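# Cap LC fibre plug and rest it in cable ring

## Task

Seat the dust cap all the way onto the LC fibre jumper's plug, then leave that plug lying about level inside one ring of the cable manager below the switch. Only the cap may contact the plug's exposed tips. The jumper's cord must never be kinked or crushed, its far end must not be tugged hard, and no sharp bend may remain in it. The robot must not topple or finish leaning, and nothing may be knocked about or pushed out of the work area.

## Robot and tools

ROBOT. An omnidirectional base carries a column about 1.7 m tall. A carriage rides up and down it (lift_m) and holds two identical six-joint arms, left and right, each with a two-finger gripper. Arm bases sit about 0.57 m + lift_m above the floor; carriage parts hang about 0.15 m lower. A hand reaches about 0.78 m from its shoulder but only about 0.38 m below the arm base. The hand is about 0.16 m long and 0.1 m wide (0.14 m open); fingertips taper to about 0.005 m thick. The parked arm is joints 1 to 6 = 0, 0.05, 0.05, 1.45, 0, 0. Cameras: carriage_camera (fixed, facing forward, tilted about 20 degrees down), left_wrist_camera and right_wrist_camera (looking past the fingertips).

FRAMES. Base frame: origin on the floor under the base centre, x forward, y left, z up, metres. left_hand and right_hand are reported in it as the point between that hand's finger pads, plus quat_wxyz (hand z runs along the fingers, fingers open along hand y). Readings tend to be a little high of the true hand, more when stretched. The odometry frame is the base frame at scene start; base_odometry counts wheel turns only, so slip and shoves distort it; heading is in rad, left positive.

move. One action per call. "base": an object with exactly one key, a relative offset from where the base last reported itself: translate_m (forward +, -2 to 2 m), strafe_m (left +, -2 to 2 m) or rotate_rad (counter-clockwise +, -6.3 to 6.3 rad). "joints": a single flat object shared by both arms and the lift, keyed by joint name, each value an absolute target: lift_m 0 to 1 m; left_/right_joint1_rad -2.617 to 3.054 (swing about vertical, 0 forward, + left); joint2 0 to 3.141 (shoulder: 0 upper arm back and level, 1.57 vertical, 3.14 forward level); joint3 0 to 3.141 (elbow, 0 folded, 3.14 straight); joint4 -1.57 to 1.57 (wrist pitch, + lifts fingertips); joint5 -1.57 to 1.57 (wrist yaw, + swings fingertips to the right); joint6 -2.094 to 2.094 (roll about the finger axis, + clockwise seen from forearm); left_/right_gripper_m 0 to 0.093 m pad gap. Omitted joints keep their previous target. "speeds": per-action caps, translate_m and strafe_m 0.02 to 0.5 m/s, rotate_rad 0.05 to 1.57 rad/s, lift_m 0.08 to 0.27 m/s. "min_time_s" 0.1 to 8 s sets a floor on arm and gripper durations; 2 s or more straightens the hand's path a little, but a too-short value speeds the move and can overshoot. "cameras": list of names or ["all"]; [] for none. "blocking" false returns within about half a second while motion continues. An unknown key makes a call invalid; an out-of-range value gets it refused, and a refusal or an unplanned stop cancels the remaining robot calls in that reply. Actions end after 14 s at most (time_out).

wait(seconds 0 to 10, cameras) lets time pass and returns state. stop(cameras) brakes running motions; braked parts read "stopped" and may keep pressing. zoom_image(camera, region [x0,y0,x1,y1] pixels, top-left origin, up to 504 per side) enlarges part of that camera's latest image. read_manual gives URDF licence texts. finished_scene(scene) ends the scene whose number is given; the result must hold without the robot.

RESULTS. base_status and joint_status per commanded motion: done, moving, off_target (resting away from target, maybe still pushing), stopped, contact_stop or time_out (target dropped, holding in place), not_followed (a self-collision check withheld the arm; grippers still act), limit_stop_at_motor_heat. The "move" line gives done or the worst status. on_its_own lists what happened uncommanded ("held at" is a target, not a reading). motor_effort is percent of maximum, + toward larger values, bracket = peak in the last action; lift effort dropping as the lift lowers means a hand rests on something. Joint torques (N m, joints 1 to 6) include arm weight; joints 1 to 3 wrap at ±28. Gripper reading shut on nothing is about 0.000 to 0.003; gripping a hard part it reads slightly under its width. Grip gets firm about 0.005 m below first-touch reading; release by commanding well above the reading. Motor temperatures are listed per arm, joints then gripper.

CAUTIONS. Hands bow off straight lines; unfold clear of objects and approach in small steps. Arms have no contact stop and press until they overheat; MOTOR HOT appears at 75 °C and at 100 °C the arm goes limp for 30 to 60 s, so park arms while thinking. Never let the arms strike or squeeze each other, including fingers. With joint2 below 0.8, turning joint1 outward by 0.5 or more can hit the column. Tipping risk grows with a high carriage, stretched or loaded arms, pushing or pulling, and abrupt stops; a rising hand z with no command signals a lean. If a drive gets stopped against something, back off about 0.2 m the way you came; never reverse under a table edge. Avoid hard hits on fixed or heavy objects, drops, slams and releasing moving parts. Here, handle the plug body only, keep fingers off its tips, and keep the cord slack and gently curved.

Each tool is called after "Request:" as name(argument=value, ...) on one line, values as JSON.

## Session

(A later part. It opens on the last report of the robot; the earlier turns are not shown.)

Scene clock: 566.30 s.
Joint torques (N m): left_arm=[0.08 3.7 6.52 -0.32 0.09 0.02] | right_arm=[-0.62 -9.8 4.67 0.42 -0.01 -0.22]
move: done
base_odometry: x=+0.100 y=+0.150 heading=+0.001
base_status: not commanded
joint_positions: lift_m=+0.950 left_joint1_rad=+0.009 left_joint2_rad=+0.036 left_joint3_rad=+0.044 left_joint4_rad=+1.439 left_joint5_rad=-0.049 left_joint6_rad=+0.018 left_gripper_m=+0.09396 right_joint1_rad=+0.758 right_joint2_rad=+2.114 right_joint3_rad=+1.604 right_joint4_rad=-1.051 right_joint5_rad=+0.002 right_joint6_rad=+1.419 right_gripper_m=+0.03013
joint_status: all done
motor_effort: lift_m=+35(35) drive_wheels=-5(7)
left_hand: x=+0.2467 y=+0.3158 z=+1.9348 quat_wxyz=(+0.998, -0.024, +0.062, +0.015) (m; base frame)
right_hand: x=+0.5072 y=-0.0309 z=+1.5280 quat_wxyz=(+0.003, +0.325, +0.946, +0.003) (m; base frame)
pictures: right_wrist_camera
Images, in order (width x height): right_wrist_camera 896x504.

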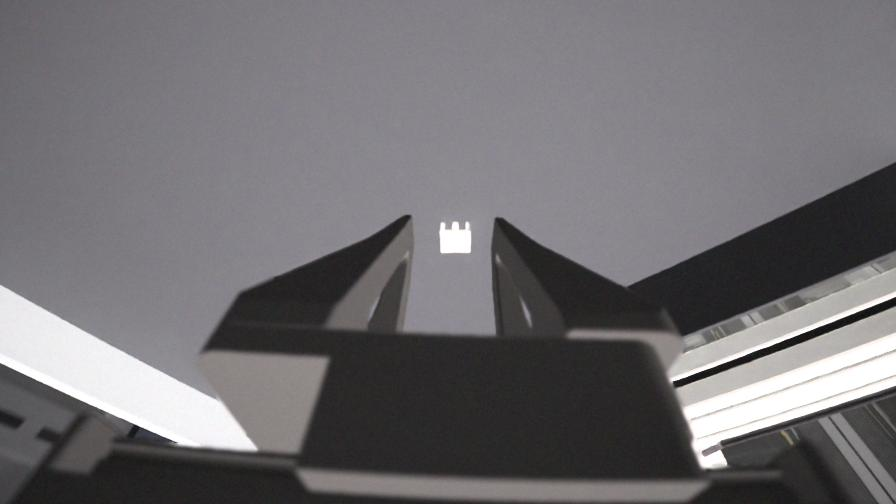

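Request:
move(joints={"right_joint1_rad": 0.7526, "right_joint2_rad": 2.156, "right_joint3_rad": 1.557, "right_joint4_rad": -1.001, "right_joint5_rad": -0.008, "right_joint6_rad": 1.409}, min_time_s=1.5, cameras=["right_wrist_camera"])

Request:
zoom_image(camera="right_wrist_camera", region=[385, 190, 525, 290])

Scene clock: 596.13 s.
Joint torques (N m): left_arm=[0.06 3.69 6.5 -0.32 0.09 0.01] | right_arm=[-0.61 -9.84 4.88 0.38 -0.02 -0.23]
move: done
base_odometry: x=+0.100 y=+0.150 heading=+0.001
base_status: not commanded
joint_positions: lift_m=+0.950 left_joint1_rad=+0.009 left_joint2_rad=+0.036 left_joint3_rad=+0.044 left_joint4_rad=+1.439 left_joint5_rad=-0.049 left_joint6_rad=+0.018 left_gripper_m=+0.09396 right_joint1_rad=+0.758 right_joint2_rad=+2.135 right_joint3_rad=+1.571 right_joint4_rad=-1.009 right_joint5_rad=+0.002 right_joint6_rad=+1.419 right_gripper_m=+0.03013
joint_status: all done
motor_effort: lift_m=+35(35) drive_wheels=-1(6)
left_hand: x=+0.2467 y=+0.3158 z=+1.9348 quat_wxyz=(+0.998, -0.024, +0.062, +0.015) (m; base frame)
right_hand: x=+0.5056 y=-0.0324 z=+1.5121 quat_wxyz=(+0.000, +0.325, +0.946, -0.002) (m; base frame)
pictures: right_wrist_camera
Images, in order (width x height): right_wrist_camera 896x504.

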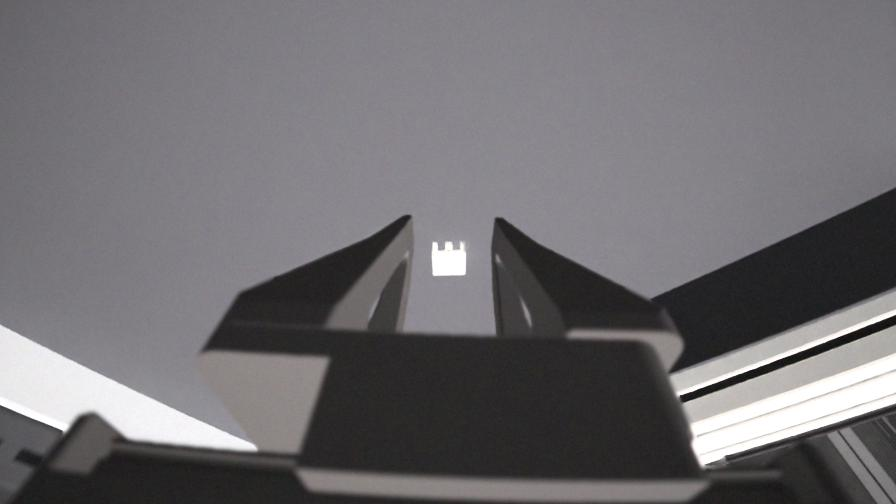

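Scaled by 3.600 from the camera's 896x504 image, which has a finer 1280x720 frame.

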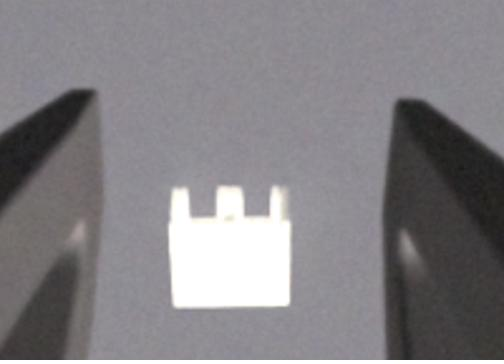

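Request:
move(joints={"right_joint1_rad": 0.746, "right_joint6_rad": 1.403}, cameras=[])

Request:
move(joints={"right_gripper_m": 0.011}, min_time_s=1.5, cameras=["right_wrist_camera"])

Request:
zoom_image(camera="right_wrist_camera", region=[385, 190, 525, 290])

Scene clock: 611.77 s.
Joint torques (N m): left_arm=[0.08 3.66 6.52 -0.32 0.08 0.02] | right_arm=[-0.58 -9.85 4.9 0.38 -0.01 -0.23]
move: done
base_odometry: x=+0.100 y=+0.150 heading=+0.001
base_status: not commanded
joint_positions: lift_m=+0.950 left_joint1_rad=+0.009 left_joint2_rad=+0.036 left_joint3_rad=+0.044 left_joint4_rad=+1.439 left_joint5_rad=-0.049 left_joint6_rad=+0.018 left_gripper_m=+0.09396 right_joint1_rad=+0.752 right_joint2_rad=+2.135 right_joint3_rad=+1.571 right_joint4_rad=-1.009 right_joint5_rad=+0.002 right_joint6_rad=+1.414 right_gripper_m=+0.03013
joint_status: all done
motor_effort: lift_m=+35(35) drive_wheels=-2(4)
left_hand: x=+0.2467 y=+0.3158 z=+1.9348 quat_wxyz=(+0.998, -0.024, +0.062, +0.015) (m; base frame)
right_hand: x=+0.5074 y=-0.0341 z=+1.5121 quat_wxyz=(+0.000, +0.325, +0.946, -0.002) (m; base frame)
pictures: none
No camera images: "cameras" was empty.

Scene clock: 613.57 s.
Joint torques (N m): left_arm=[0.09 3.7 6.52 -0.31 0.1 0.02] | right_arm=[-0.59 -9.84 4.88 0.38 -0.01 -0.22]
move: done
base_odometry: x=+0.100 y=+0.150 heading=+0.001
base_status: not commanded
joint_positions: lift_m=+0.950 left_joint1_rad=+0.009 left_joint2_rad=+0.036 left_joint3_rad=+0.044 left_joint4_rad=+1.439 left_joint5_rad=-0.049 left_joint6_rad=+0.018 left_gripper_m=+0.09396 right_joint1_rad=+0.752 right_joint2_rad=+2.135 right_joint3_rad=+1.571 right_joint4_rad=-1.009 right_joint5_rad=+0.002 right_joint6_rad=+1.413 right_gripper_m=+0.01114
joint_status: all done
motor_effort: lift_m=+35(35) drive_wheels=-1(7)
left_hand: x=+0.2467 y=+0.3158 z=+1.9348 quat_wxyz=(+0.998, -0.024, +0.062, +0.015) (m; base frame)
right_hand: x=+0.5074 y=-0.0341 z=+1.5121 quat_wxyz=(+0.000, +0.325, +0.946, -0.002) (m; base frame)
pictures: right_wrist_camera
Images, in order (width x height): right_wrist_camera 896x504.

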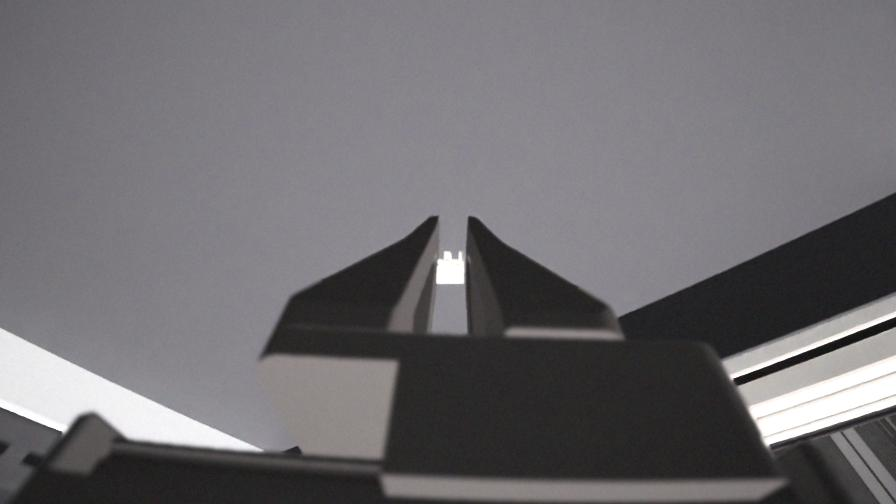

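Scaled by 3.600 from the camera's 896x504 image, which has a finer 1280x720 frame.

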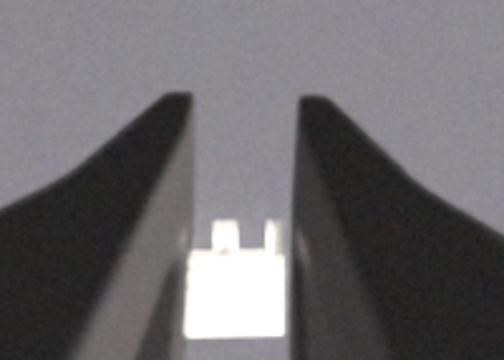

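Request:
move(cameras=["carriage_camera"])

Request:
zoom_image(camera="carriage_camera", region=[425, 370, 525, 430])

Scene clock: 621.17 s.
Joint torques (N m): left_arm=[0.05 3.7 6.48 -0.31 0.09 0.02] | right_arm=[-0.61 -9.83 4.88 0.38 0 -0.22]
Motor temperatures (°C): left_arm=[29 36 44 30 29 33 32] | right_arm=[31 46 44 33 31 30 33]
base_odometry: x=+0.100 y=+0.150 heading=+0.001
base_status: not commanded
joint_positions: lift_m=+0.950 left_joint1_rad=+0.009 left_joint2_rad=+0.036 left_joint3_rad=+0.044 left_joint4_rad=+1.439 left_joint5_rad=-0.049 left_joint6_rad=+0.018 left_gripper_m=+0.09396 right_joint1_rad=+0.752 right_joint2_rad=+2.135 right_joint3_rad=+1.571 right_joint4_rad=-1.009 right_joint5_rad=+0.002 right_joint6_rad=+1.413 right_gripper_m=+0.01114
joint_status: all done
motor_effort: lift_m=+35(35) drive_wheels=-3(7)
left_hand: x=+0.2467 y=+0.3158 z=+1.9348 quat_wxyz=(+0.998, -0.024, +0.062, +0.015) (m; base frame)
right_hand: x=+0.5074 y=-0.0341 z=+1.5121 quat_wxyz=(+0.000, +0.325, +0.946, -0.002) (m; base frame)
pictures: carriage_camera
Images, in order (width x height): carriage_camera 896x504.

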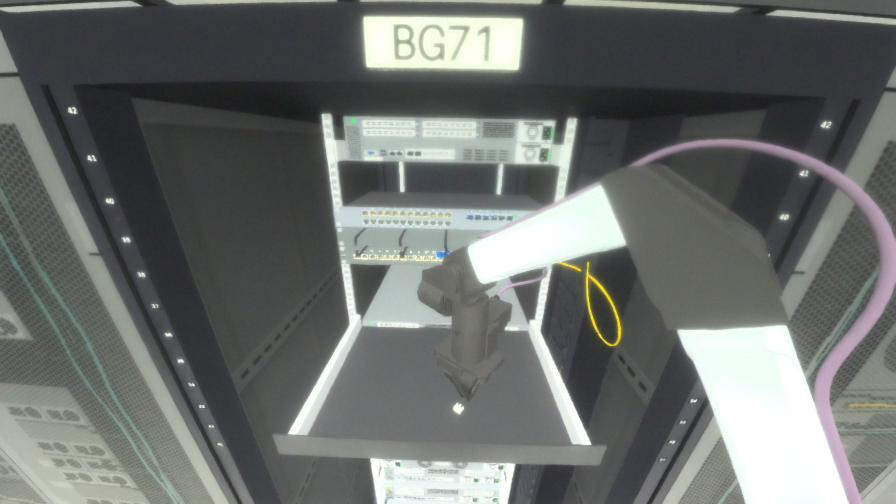

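Scaled by 5.040 from the camera's 896x504 image, which has a finer 1280x720 frame.

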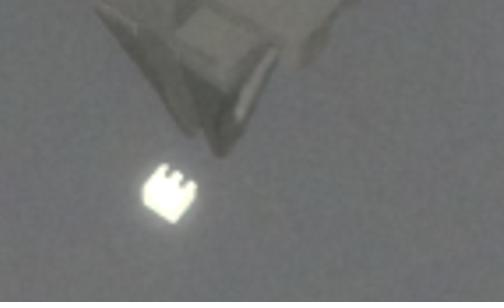

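Request:
move(joints={"right_gripper_m": 0.032}, cameras=[])

Request:
move(joints={"right_joint1_rad": 0.758, "right_joint2_rad": 2.168, "right_joint3_rad": 1.547, "right_joint4_rad": -0.982, "right_joint5_rad": -0.008, "right_joint6_rad": 1.4135}, min_time_s=1.5, cameras=["carriage_camera", "right_wrist_camera"])

Request:
zoom_image(camera="right_wrist_camera", region=[385, 190, 525, 290])

Request:
zoom_image(camera="carriage_camera", region=[425, 370, 525, 430])

Scene clock: 651.67 s.
Joint torques (N m): left_arm=[0.06 3.7 6.52 -0.32 0.1 0.02] | right_arm=[-0.62 -9.83 4.9 0.38 -0.01 -0.23]
move: done
base_odometry: x=+0.100 y=+0.150 heading=+0.001
base_status: not commanded
joint_positions: lift_m=+0.950 left_joint1_rad=+0.009 left_joint2_rad=+0.036 left_joint3_rad=+0.044 left_joint4_rad=+1.439 left_joint5_rad=-0.049 left_joint6_rad=+0.018 left_gripper_m=+0.09396 right_joint1_rad=+0.752 right_joint2_rad=+2.135 right_joint3_rad=+1.571 right_joint4_rad=-1.008 right_joint5_rad=+0.002 right_joint6_rad=+1.413 right_gripper_m=+0.03186
joint_status: all done
motor_effort: lift_m=+35(35) drive_wheels=-4(7)
left_hand: x=+0.2467 y=+0.3158 z=+1.9348 quat_wxyz=(+0.998, -0.024, +0.062, +0.015) (m; base frame)
right_hand: x=+0.5075 y=-0.0341 z=+1.5121 quat_wxyz=(+0.000, +0.325, +0.946, -0.001) (m; base frame)
pictures: none
No camera images: "cameras" was empty.

Scene clock: 653.47 s.
Joint torques (N m): left_arm=[0.1 3.69 6.53 -0.32 0.09 0.02] | right_arm=[0.58 -9.88 4.83 0.37 -0.01 -0.11]
move: done
base_odometry: x=+0.100 y=+0.150 heading=+0.001
base_status: not commanded
joint_positions: lift_m=+0.950 left_joint1_rad=+0.009 left_joint2_rad=+0.036 left_joint3_rad=+0.044 left_joint4_rad=+1.439 left_joint5_rad=-0.049 left_joint6_rad=+0.018 left_gripper_m=+0.09396 right_joint1_rad=+0.752 right_joint2_rad=+2.147 right_joint3_rad=+1.560 right_joint4_rad=-0.990 right_joint5_rad=+0.002 right_joint6_rad=+1.413 right_gripper_m=+0.03186
joint_status: all done
motor_effort: lift_m=+35(35) drive_wheels=-2(7)
left_hand: x=+0.2467 y=+0.3158 z=+1.9348 quat_wxyz=(+0.998, -0.024, +0.062, +0.015) (m; base frame)
right_hand: x=+0.5073 y=-0.0343 z=+1.5052 quat_wxyz=(-0.001, +0.325, +0.946, -0.003) (m; base frame)
pictures: carriage_camera, right_wrist_camera
Images, in order (width x height): carriage_camera 896x504, right_wrist_camera 896x504.

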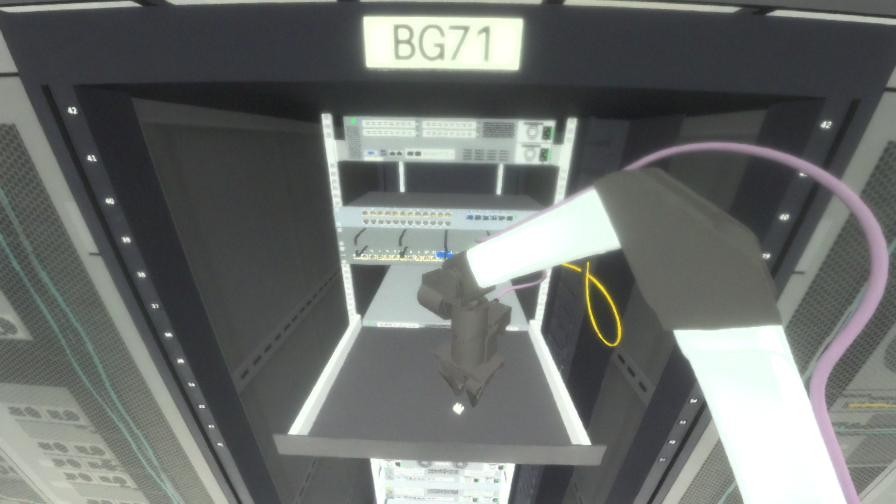

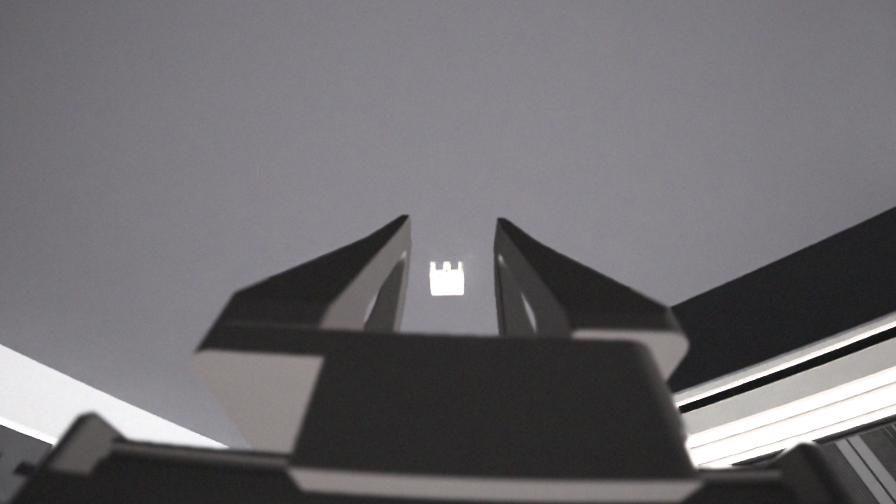

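Scaled by 3.600 from the camera's 896x504 image, which has a finer 1280x720 frame.

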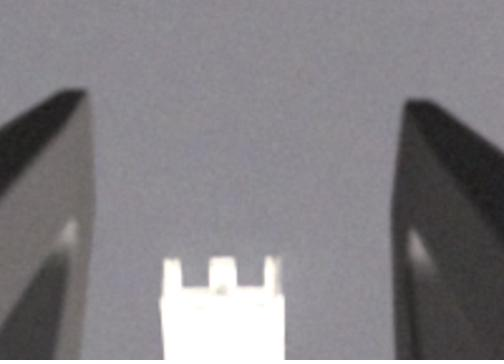

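Scaled by 5.040 from the camera's 896x504 image, which has a finer 1280x720 frame.

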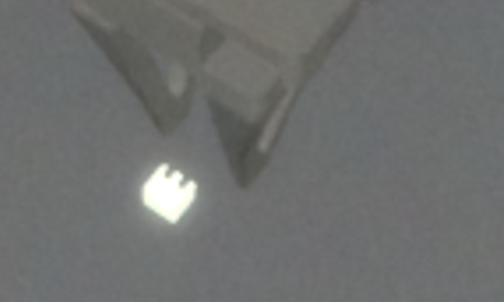

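Request:
move(joints={"right_joint1_rad": 0.774, "right_joint2_rad": 2.17, "right_joint3_rad": 1.55, "right_joint4_rad": -0.982, "right_joint6_rad": 1.42}, min_time_s=1, cameras=["carriage_camera", "right_wrist_camera"])

Request:
zoom_image(camera="right_wrist_camera", region=[385, 200, 525, 300])

Request:
zoom_image(camera="carriage_camera", region=[425, 370, 525, 430])

Scene clock: 669.03 s.
Joint torques (N m): left_arm=[0.08 3.67 6.5 -0.31 0.09 0.01] | right_arm=[0.57 -9.7 5.09 0.37 -0.01 -0.03]
move: done
base_odometry: x=+0.100 y=+0.150 heading=+0.001
base_status: not commanded
joint_positions: lift_m=+0.950 left_joint1_rad=+0.009 left_joint2_rad=+0.036 left_joint3_rad=+0.044 left_joint4_rad=+1.439 left_joint5_rad=-0.049 left_joint6_rad=+0.018 left_gripper_m=+0.09396 right_joint1_rad=+0.768 right_joint2_rad=+2.147 right_joint3_rad=+1.560 right_joint4_rad=-0.990 right_joint5_rad=+0.002 right_joint6_rad=+1.413 right_gripper_m=+0.03186
joint_status: all done
motor_effort: lift_m=+35(35) drive_wheels=-1(6)
left_hand: x=+0.2467 y=+0.3158 z=+1.9348 quat_wxyz=(+0.998, -0.024, +0.062, +0.015) (m; base frame)
right_hand: x=+0.5031 y=-0.0297 z=+1.5052 quat_wxyz=(-0.001, +0.317, +0.948, -0.003) (m; base frame)
pictures: carriage_camera, right_wrist_camera
Images, in order (width x height): carriage_camera 896x504, right_wrist_camera 896x504.

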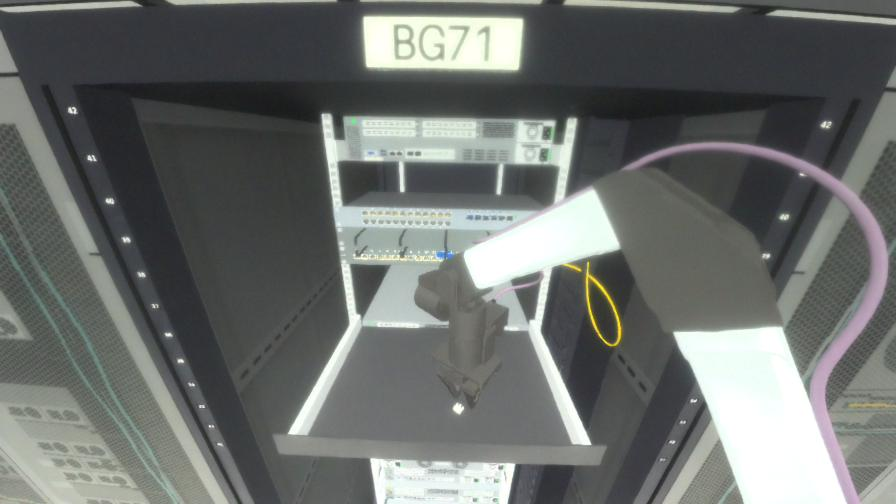

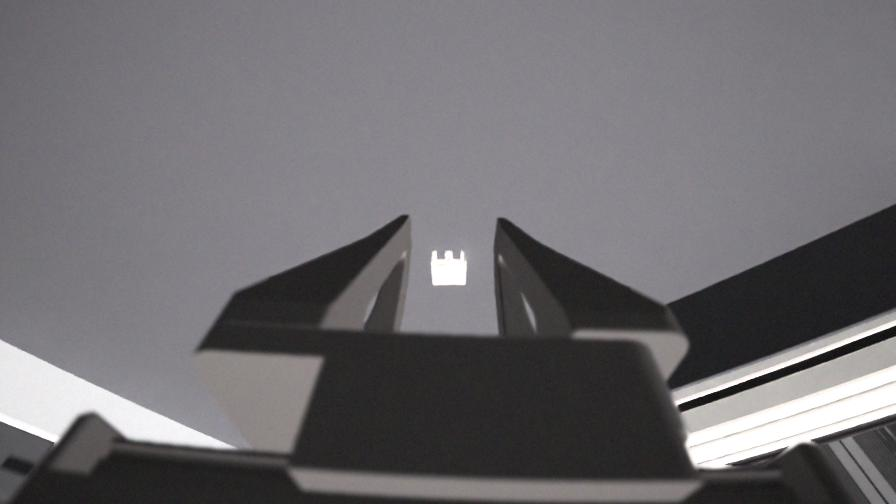

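Scaled by 3.600 from the camera's 896x504 image, which has a finer 1280x720 frame.

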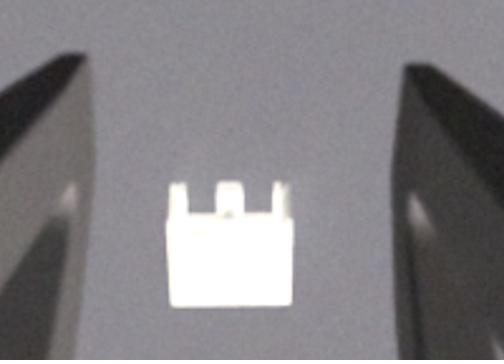

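Scaled by 5.040 from the camera's 896x504 image, which has a finer 1280x720 frame.

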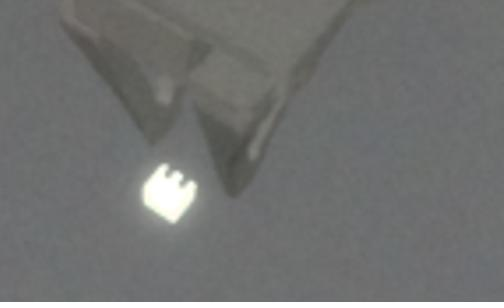

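Request:
move(joints={"right_gripper_m": 0.0125}, min_time_s=2, cameras=["carriage_camera", "right_wrist_camera"])

Request:
zoom_image(camera="right_wrist_camera", region=[385, 200, 525, 300])

Request:
zoom_image(camera="carriage_camera", region=[425, 370, 525, 430])

Scene clock: 680.30 s.
Joint torques (N m): left_arm=[0.08 3.67 6.52 -0.32 0.09 0.02] | right_arm=[0.58 -9.7 5.11 0.37 -0.01 -0.03]
move: done
base_odometry: x=+0.100 y=+0.150 heading=+0.001
base_status: not commanded
joint_positions: lift_m=+0.950 left_joint1_rad=+0.009 left_joint2_rad=+0.036 left_joint3_rad=+0.044 left_joint4_rad=+1.439 left_joint5_rad=-0.049 left_joint6_rad=+0.018 left_gripper_m=+0.09396 right_joint1_rad=+0.768 right_joint2_rad=+2.147 right_joint3_rad=+1.560 right_joint4_rad=-0.990 right_joint5_rad=+0.002 right_joint6_rad=+1.413 right_gripper_m=+0.01264
joint_status: all done
motor_effort: lift_m=+35(35) drive_wheels=-4(6)
left_hand: x=+0.2467 y=+0.3158 z=+1.9348 quat_wxyz=(+0.998, -0.024, +0.062, +0.015) (m; base frame)
right_hand: x=+0.5031 y=-0.0296 z=+1.5052 quat_wxyz=(+0.000, +0.317, +0.948, -0.003) (m; base frame)
pictures: carriage_camera, right_wrist_camera
Images, in order (width x height): carriage_camera 896x504, right_wrist_camera 896x504.

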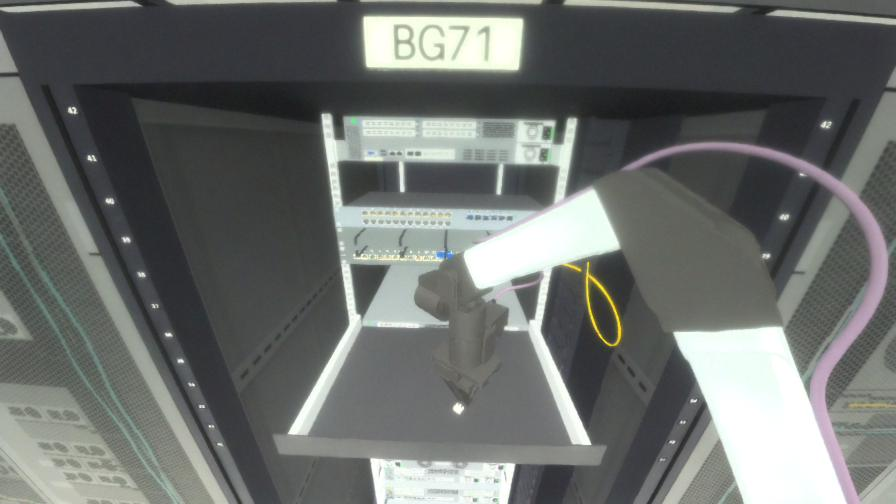

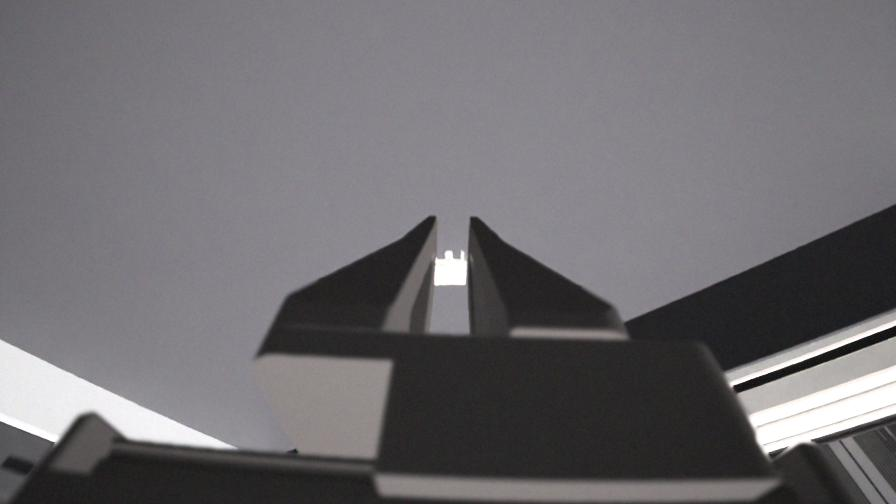

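Scaled by 3.600 from the camera's 896x504 image, which has a finer 1280x720 frame.

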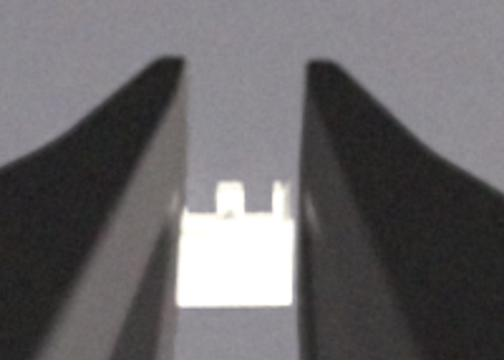

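Scaled by 5.040 from the camera's 896x504 image, which has a finer 1280x720 frame.

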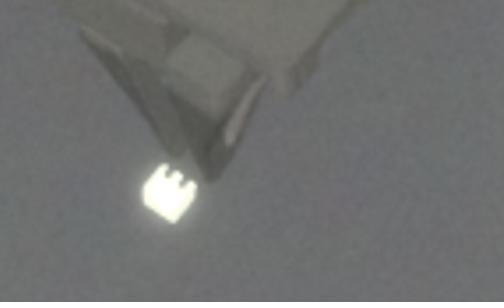

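Request:
move(joints={"right_gripper_m": 0.024}, cameras=[])

Request:
move(joints={"right_joint2_rad": 2.18, "right_joint3_rad": 1.539, "right_joint4_rad": -0.963}, min_time_s=1, cameras=[])

Request:
move(joints={"right_gripper_m": 0.0125}, min_time_s=2, cameras=["carriage_camera", "right_wrist_camera"])

Request:
zoom_image(camera="right_wrist_camera", region=[385, 200, 525, 300])

Request:
zoom_image(camera="carriage_camera", region=[425, 370, 525, 430])

Scene clock: 698.40 s.
Joint torques (N m): left_arm=[0.06 3.7 6.52 -0.31 0.09 0.02] | right_arm=[0.58 -9.7 5.09 0.37 -0.01 -0.03]
move: done
base_odometry: x=+0.100 y=+0.150 heading=+0.001
base_status: not commanded
joint_positions: lift_m=+0.950 left_joint1_rad=+0.009 left_joint2_rad=+0.036 left_joint3_rad=+0.044 left_joint4_rad=+1.439 left_joint5_rad=-0.049 left_joint6_rad=+0.018 left_gripper_m=+0.09396 right_joint1_rad=+0.768 right_joint2_rad=+2.147 right_joint3_rad=+1.560 right_joint4_rad=-0.990 right_joint5_rad=+0.002 right_joint6_rad=+1.413 right_gripper_m=+0.02386
joint_status: all done
motor_effort: lift_m=+35(35) drive_wheels=-3(5)
left_hand: x=+0.2467 y=+0.3158 z=+1.9348 quat_wxyz=(+0.998, -0.024, +0.062, +0.015) (m; base frame)
right_hand: x=+0.5031 y=-0.0296 z=+1.5052 quat_wxyz=(+0.000, +0.317, +0.948, -0.003) (m; base frame)
pictures: none
No camera images: "cameras" was empty.

Scene clock: 699.70 s.
Joint torques (N m): left_arm=[0.1 3.67 6.5 -0.32 0.09 0.02] | right_arm=[0.59 -9.55 4.23 0.47 -0.01 -0.03]
move: done
base_odometry: x=+0.100 y=+0.150 heading=+0.001
base_status: not commanded
joint_positions: lift_m=+0.950 left_joint1_rad=+0.009 left_joint2_rad=+0.036 left_joint3_rad=+0.044 left_joint4_rad=+1.439 left_joint5_rad=-0.049 left_joint6_rad=+0.018 left_gripper_m=+0.09396 right_joint1_rad=+0.768 right_joint2_rad=+2.155 right_joint3_rad=+1.559 right_joint4_rad=-0.979 right_joint5_rad=+0.001 right_joint6_rad=+1.413 right_gripper_m=+0.02386
joint_status: all done
motor_effort: lift_m=+35(35) drive_wheels=-2(7)
left_hand: x=+0.2467 y=+0.3158 z=+1.9348 quat_wxyz=(+0.998, -0.024, +0.062, +0.015) (m; base frame)
right_hand: x=+0.5040 y=-0.0287 z=+1.5018 quat_wxyz=(+0.000, +0.317, +0.948, -0.002) (m; base frame)
pictures: none
No camera images: "cameras" was empty.

Scene clock: 701.97 s.
Joint torques (N m): left_arm=[0.08 3.69 6.53 -0.32 0.1 0.02] | right_arm=[0.58 -9.59 4.38 0.3 0.02 -0.03]
move: done
base_odometry: x=+0.100 y=+0.150 heading=+0.001
base_status: not commanded
joint_positions: lift_m=+0.950 left_joint1_rad=+0.009 left_joint2_rad=+0.036 left_joint3_rad=+0.044 left_joint4_rad=+1.439 left_joint5_rad=-0.049 left_joint6_rad=+0.018 left_gripper_m=+0.09396 right_joint1_rad=+0.768 right_joint2_rad=+2.155 right_joint3_rad=+1.558 right_joint4_rad=-0.960 right_joint5_rad=-0.001 right_joint6_rad=+1.413 right_gripper_m=+0.01264
joint_status: all done
motor_effort: lift_m=+35(35) drive_wheels=-5(6)
left_hand: x=+0.2467 y=+0.3158 z=+1.9348 quat_wxyz=(+0.998, -0.024, +0.062, +0.015) (m; base frame)
right_hand: x=+0.5067 y=-0.0254 z=+1.5015 quat_wxyz=(+0.002, +0.317, +0.948, +0.006) (m; base frame)
pictures: carriage_camera, right_wrist_camera
Images, in order (width x height): carriage_camera 896x504, right_wrist_camera 896x504.

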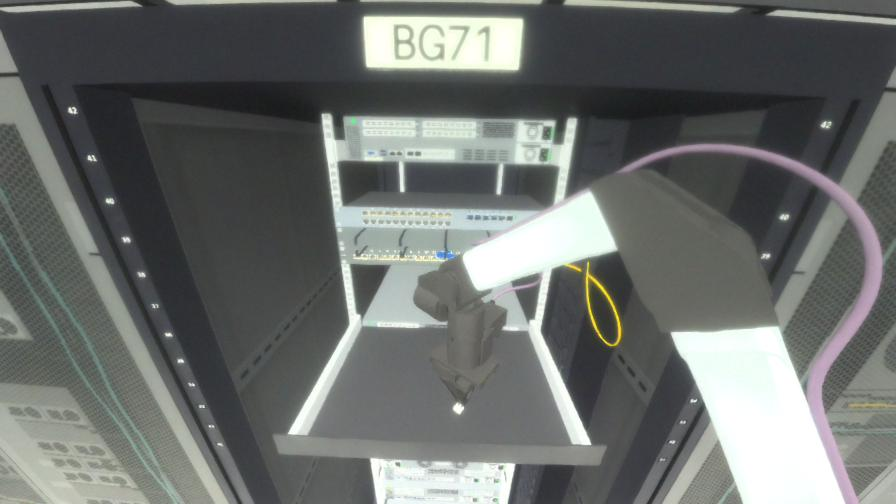

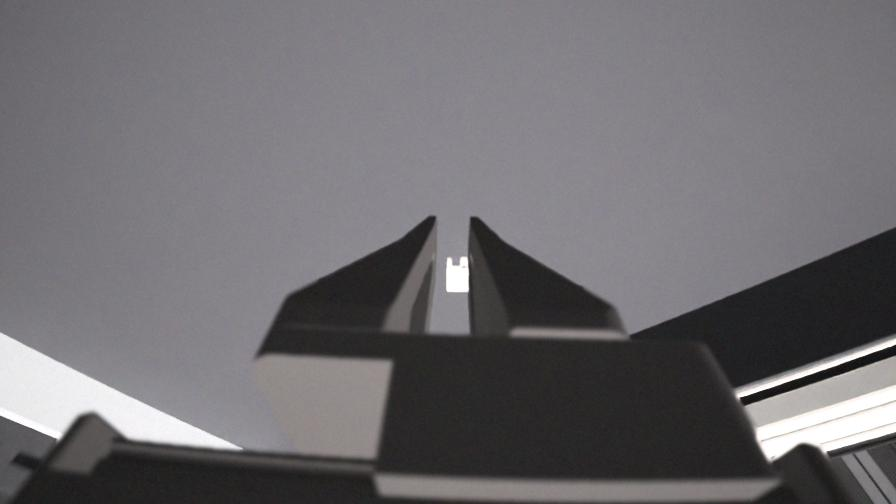

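Scaled by 3.600 from the camera's 896x504 image, which has a finer 1280x720 frame.

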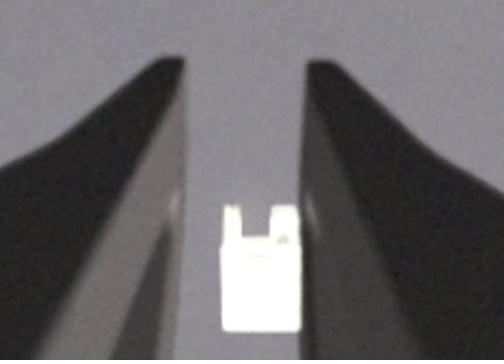

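Scaled by 5.040 from the camera's 896x504 image, which has a finer 1280x720 frame.

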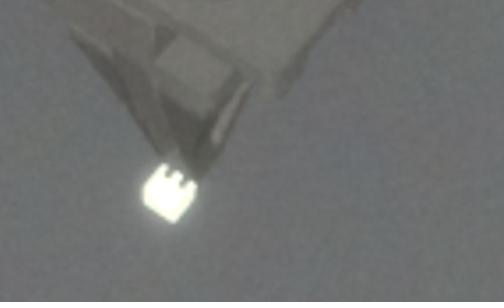

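Request:
move(joints={"right_gripper_m": 0.024, "right_joint4_rad": -0.972}, cameras=[])

Request:
move(joints={"lift_m": 0.945}, cameras=["carriage_camera", "right_wrist_camera"])

Request:
zoom_image(camera="right_wrist_camera", region=[385, 200, 525, 300])

Request:
zoom_image(camera="carriage_camera", region=[425, 370, 525, 430])

Scene clock: 710.83 s.
Joint torques (N m): left_arm=[0.06 3.67 6.5 -0.31 0.09 0.02] | right_arm=[0.57 -9.57 4.34 0.29 0.02 -0.03]
move: done
base_odometry: x=+0.100 y=+0.150 heading=+0.001
base_status: not commanded
joint_positions: lift_m=+0.950 left_joint1_rad=+0.009 left_joint2_rad=+0.036 left_joint3_rad=+0.044 left_joint4_rad=+1.439 left_joint5_rad=-0.049 left_joint6_rad=+0.018 left_gripper_m=+0.09396 right_joint1_rad=+0.768 right_joint2_rad=+2.155 right_joint3_rad=+1.558 right_joint4_rad=-0.972 right_joint5_rad=-0.001 right_joint6_rad=+1.413 right_gripper_m=+0.02386
joint_status: all done
motor_effort: lift_m=+35(35) drive_wheels=-3(4)
left_hand: x=+0.2467 y=+0.3158 z=+1.9348 quat_wxyz=(+0.998, -0.024, +0.062, +0.015) (m; base frame)
right_hand: x=+0.5046 y=-0.0274 z=+1.5015 quat_wxyz=(+0.000, +0.317, +0.948, +0.001) (m; base frame)
pictures: none
No camera images: "cameras" was empty.

Scene clock: 711.27 s.
Joint torques (N m): left_arm=[0.06 3.71 6.5 -0.32 0.09 0.01] | right_arm=[0.57 -8.65 4.33 0.41 0.03 -0.03]
move: done
base_odometry: x=+0.100 y=+0.150 heading=+0.001
base_status: not commanded
joint_positions: lift_m=+0.945 left_joint1_rad=+0.009 left_joint2_rad=+0.036 left_joint3_rad=+0.044 left_joint4_rad=+1.439 left_joint5_rad=-0.049 left_joint6_rad=+0.018 left_gripper_m=+0.09396 right_joint1_rad=+0.768 right_joint2_rad=+2.146 right_joint3_rad=+1.559 right_joint4_rad=-0.979 right_joint5_rad=-0.001 right_joint6_rad=+1.413 right_gripper_m=+0.02386
joint_status: all done
motor_effort: lift_m=+31(32) drive_wheels=-2(6)
left_hand: x=+0.2467 y=+0.3158 z=+1.9301 quat_wxyz=(+0.998, -0.024, +0.062, +0.015) (m; base frame)
right_hand: x=+0.5043 y=-0.0277 z=+1.5005 quat_wxyz=(+0.000, +0.317, +0.948, +0.002) (m; base frame)
pictures: carriage_camera, right_wrist_camera
Images, in order (width x height): carriage_camera 896x504, right_wrist_camera 896x504.

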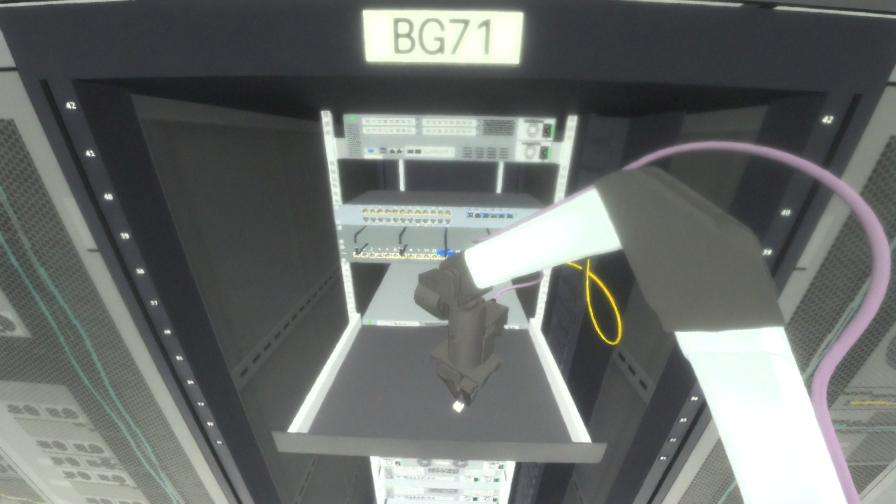

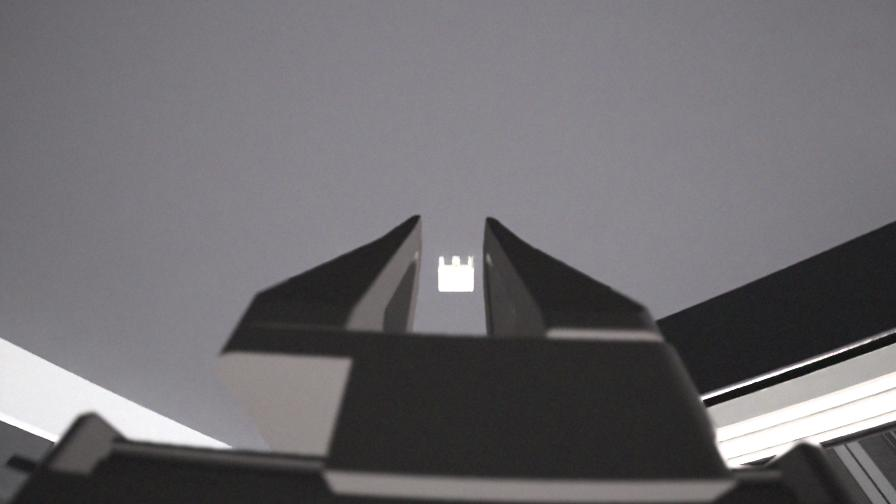

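Scaled by 3.600 from the camera's 896x504 image, which has a finer 1280x720 frame.

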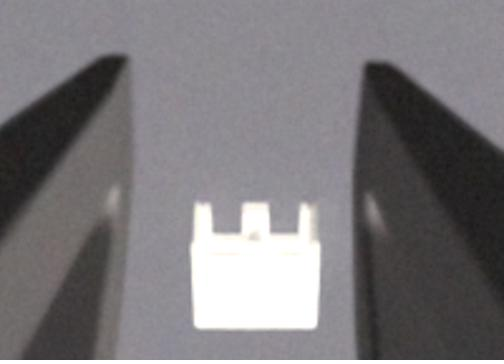

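Scaled by 5.040 from the camera's 896x504 image, which has a finer 1280x720 frame.

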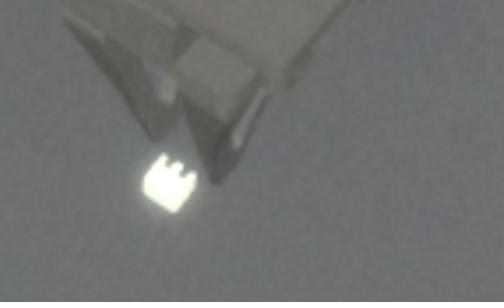

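Request:
move(joints={"lift_m": 0.952}, cameras=[])

Request:
move(joints={"right_joint1_rad": 0.791, "right_joint4_rad": -0.985, "right_joint6_rad": 1.44}, min_time_s=1, cameras=["carriage_camera", "right_wrist_camera"])

Request:
zoom_image(camera="right_wrist_camera", region=[385, 200, 525, 300])

Request:
zoom_image(camera="carriage_camera", region=[425, 370, 525, 430])

Scene clock: 736.60 s.
Joint torques (N m): left_arm=[0.08 3.67 6.52 -0.31 0.09 0.02] | right_arm=[0.57 -9.7 4.67 0.33 0.02 -0.03]
move: done
base_odometry: x=+0.100 y=+0.150 heading=+0.001
base_status: not commanded
joint_positions: lift_m=+0.952 left_joint1_rad=+0.009 left_joint2_rad=+0.036 left_joint3_rad=+0.044 left_joint4_rad=+1.439 left_joint5_rad=-0.049 left_joint6_rad=+0.018 left_gripper_m=+0.09396 right_joint1_rad=+0.768 right_joint2_rad=+2.157 right_joint3_rad=+1.554 right_joint4_rad=-0.976 right_joint5_rad=-0.002 right_joint6_rad=+1.413 right_gripper_m=+0.02386
joint_status: all done
motor_effort: lift_m=+36(42) drive_wheels=-4(4)
left_hand: x=+0.2467 y=+0.3158 z=+1.9368 quat_wxyz=(+0.998, -0.024, +0.062, +0.015) (m; base frame)
right_hand: x=+0.5028 y=-0.0291 z=+1.5020 quat_wxyz=(-0.003, +0.317, +0.948, -0.003) (m; base frame)
pictures: none
No camera images: "cameras" was empty.

Scene clock: 737.90 s.
Joint torques (N m): left_arm=[0.06 3.67 6.52 -0.32 0.09 0.02] | right_arm=[0.61 -9.69 4.66 0.16 0.03 0.02]
move: done
base_odometry: x=+0.100 y=+0.150 heading=+0.001
base_status: not commanded
joint_positions: lift_m=+0.952 left_joint1_rad=+0.009 left_joint2_rad=+0.036 left_joint3_rad=+0.044 left_joint4_rad=+1.439 left_joint5_rad=-0.049 left_joint6_rad=+0.018 left_gripper_m=+0.09396 right_joint1_rad=+0.785 right_joint2_rad=+2.157 right_joint3_rad=+1.554 right_joint4_rad=-0.976 right_joint5_rad=-0.002 right_joint6_rad=+1.430 right_gripper_m=+0.02386
joint_status: all done
motor_effort: lift_m=+36(36) drive_wheels=-1(5)
left_hand: x=+0.2467 y=+0.3158 z=+1.9368 quat_wxyz=(+0.998, -0.024, +0.062, +0.015) (m; base frame)
right_hand: x=+0.4980 y=-0.0242 z=+1.5020 quat_wxyz=(-0.002, +0.317, +0.948, -0.003) (m; base frame)
pictures: carriage_camera, right_wrist_camera
Images, in order (width x height): carriage_camera 896x504, right_wrist_camera 896x504.

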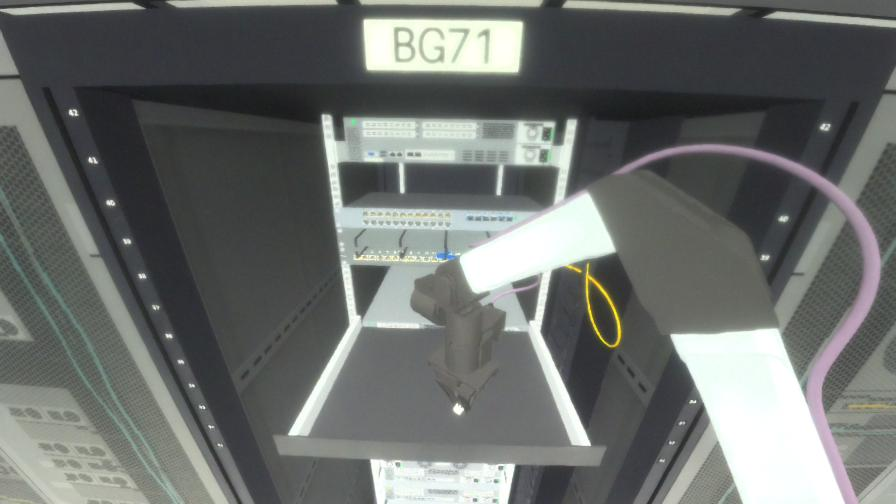

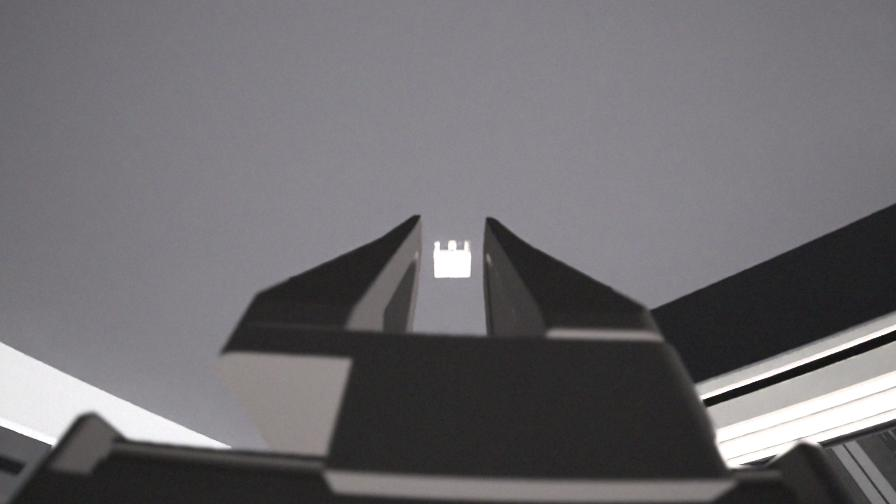

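Scaled by 3.600 from the camera's 896x504 image, which has a finer 1280x720 frame.

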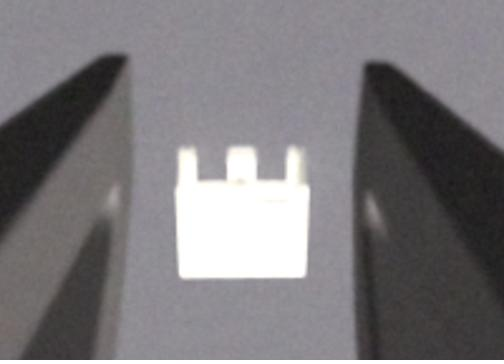

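Scaled by 5.040 from the camera's 896x504 image, which has a finer 1280x720 frame.

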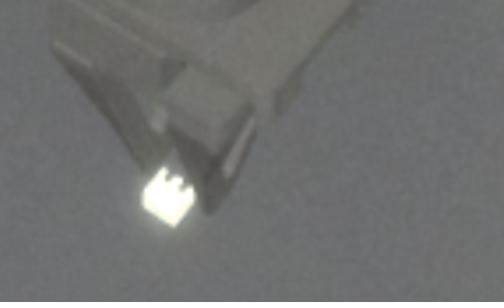

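Request:
move(joints={"right_gripper_m": 0.0125}, min_time_s=2, cameras=["carriage_camera", "right_wrist_camera"])

Request:
zoom_image(camera="right_wrist_camera", region=[385, 200, 525, 300])

Request:
zoom_image(camera="carriage_camera", region=[425, 370, 525, 430])

Scene clock: 745.87 s.
Joint torques (N m): left_arm=[0.06 3.67 6.52 -0.32 0.09 0.02] | right_arm=[0.61 -9.7 4.67 0.16 0.02 0.01]
move: done
base_odometry: x=+0.100 y=+0.150 heading=+0.001
base_status: not commanded
joint_positions: lift_m=+0.952 left_joint1_rad=+0.009 left_joint2_rad=+0.036 left_joint3_rad=+0.044 left_joint4_rad=+1.439 left_joint5_rad=-0.049 left_joint6_rad=+0.018 left_gripper_m=+0.09396 right_joint1_rad=+0.785 right_joint2_rad=+2.157 right_joint3_rad=+1.554 right_joint4_rad=-0.976 right_joint5_rad=-0.002 right_joint6_rad=+1.430 right_gripper_m=+0.01284
joint_status: all done
motor_effort: lift_m=+36(36) drive_wheels=-2(6)
left_hand: x=+0.2467 y=+0.3158 z=+1.9368 quat_wxyz=(+0.998, -0.024, +0.062, +0.015) (m; base frame)
right_hand: x=+0.4980 y=-0.0242 z=+1.5020 quat_wxyz=(-0.002, +0.317, +0.948, -0.003) (m; base frame)
pictures: carriage_camera, right_wrist_camera
Images, in order (width x height): carriage_camera 896x504, right_wrist_camera 896x504.

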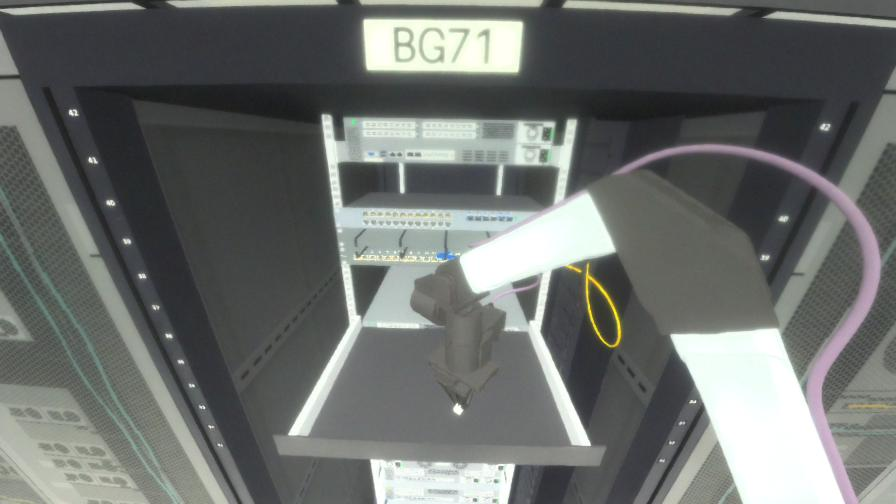

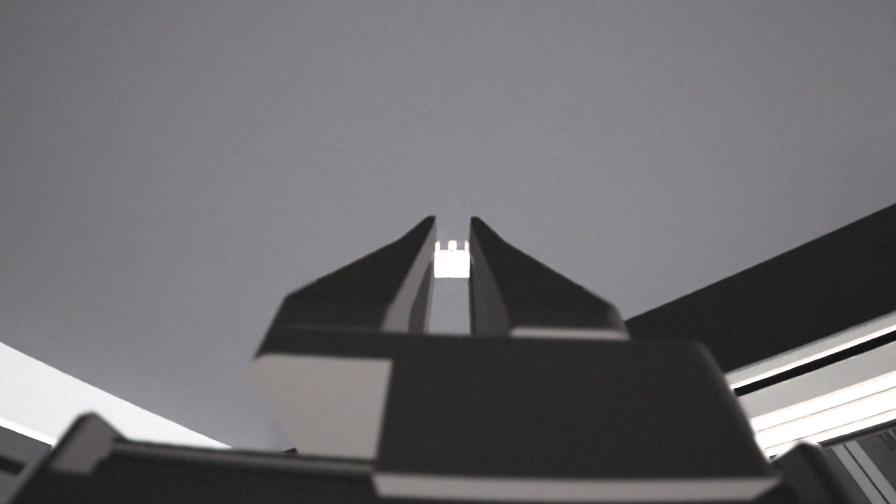

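Scaled by 3.600 from the camera's 896x504 image, which has a finer 1280x720 frame.

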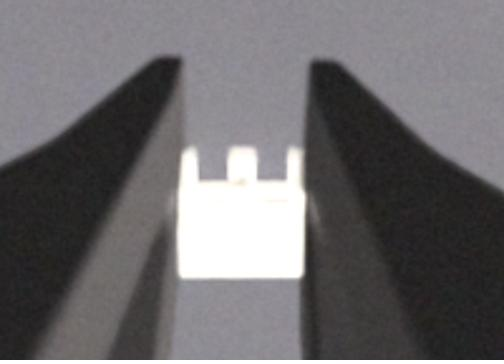

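Scaled by 5.040 from the camera's 896x504 image, which has a finer 1280x720 frame.

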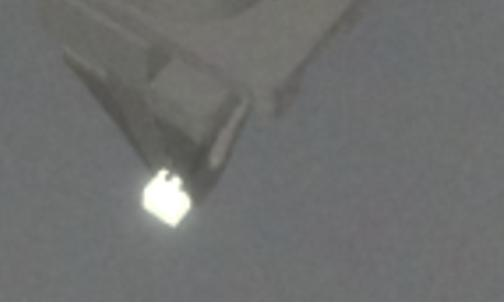

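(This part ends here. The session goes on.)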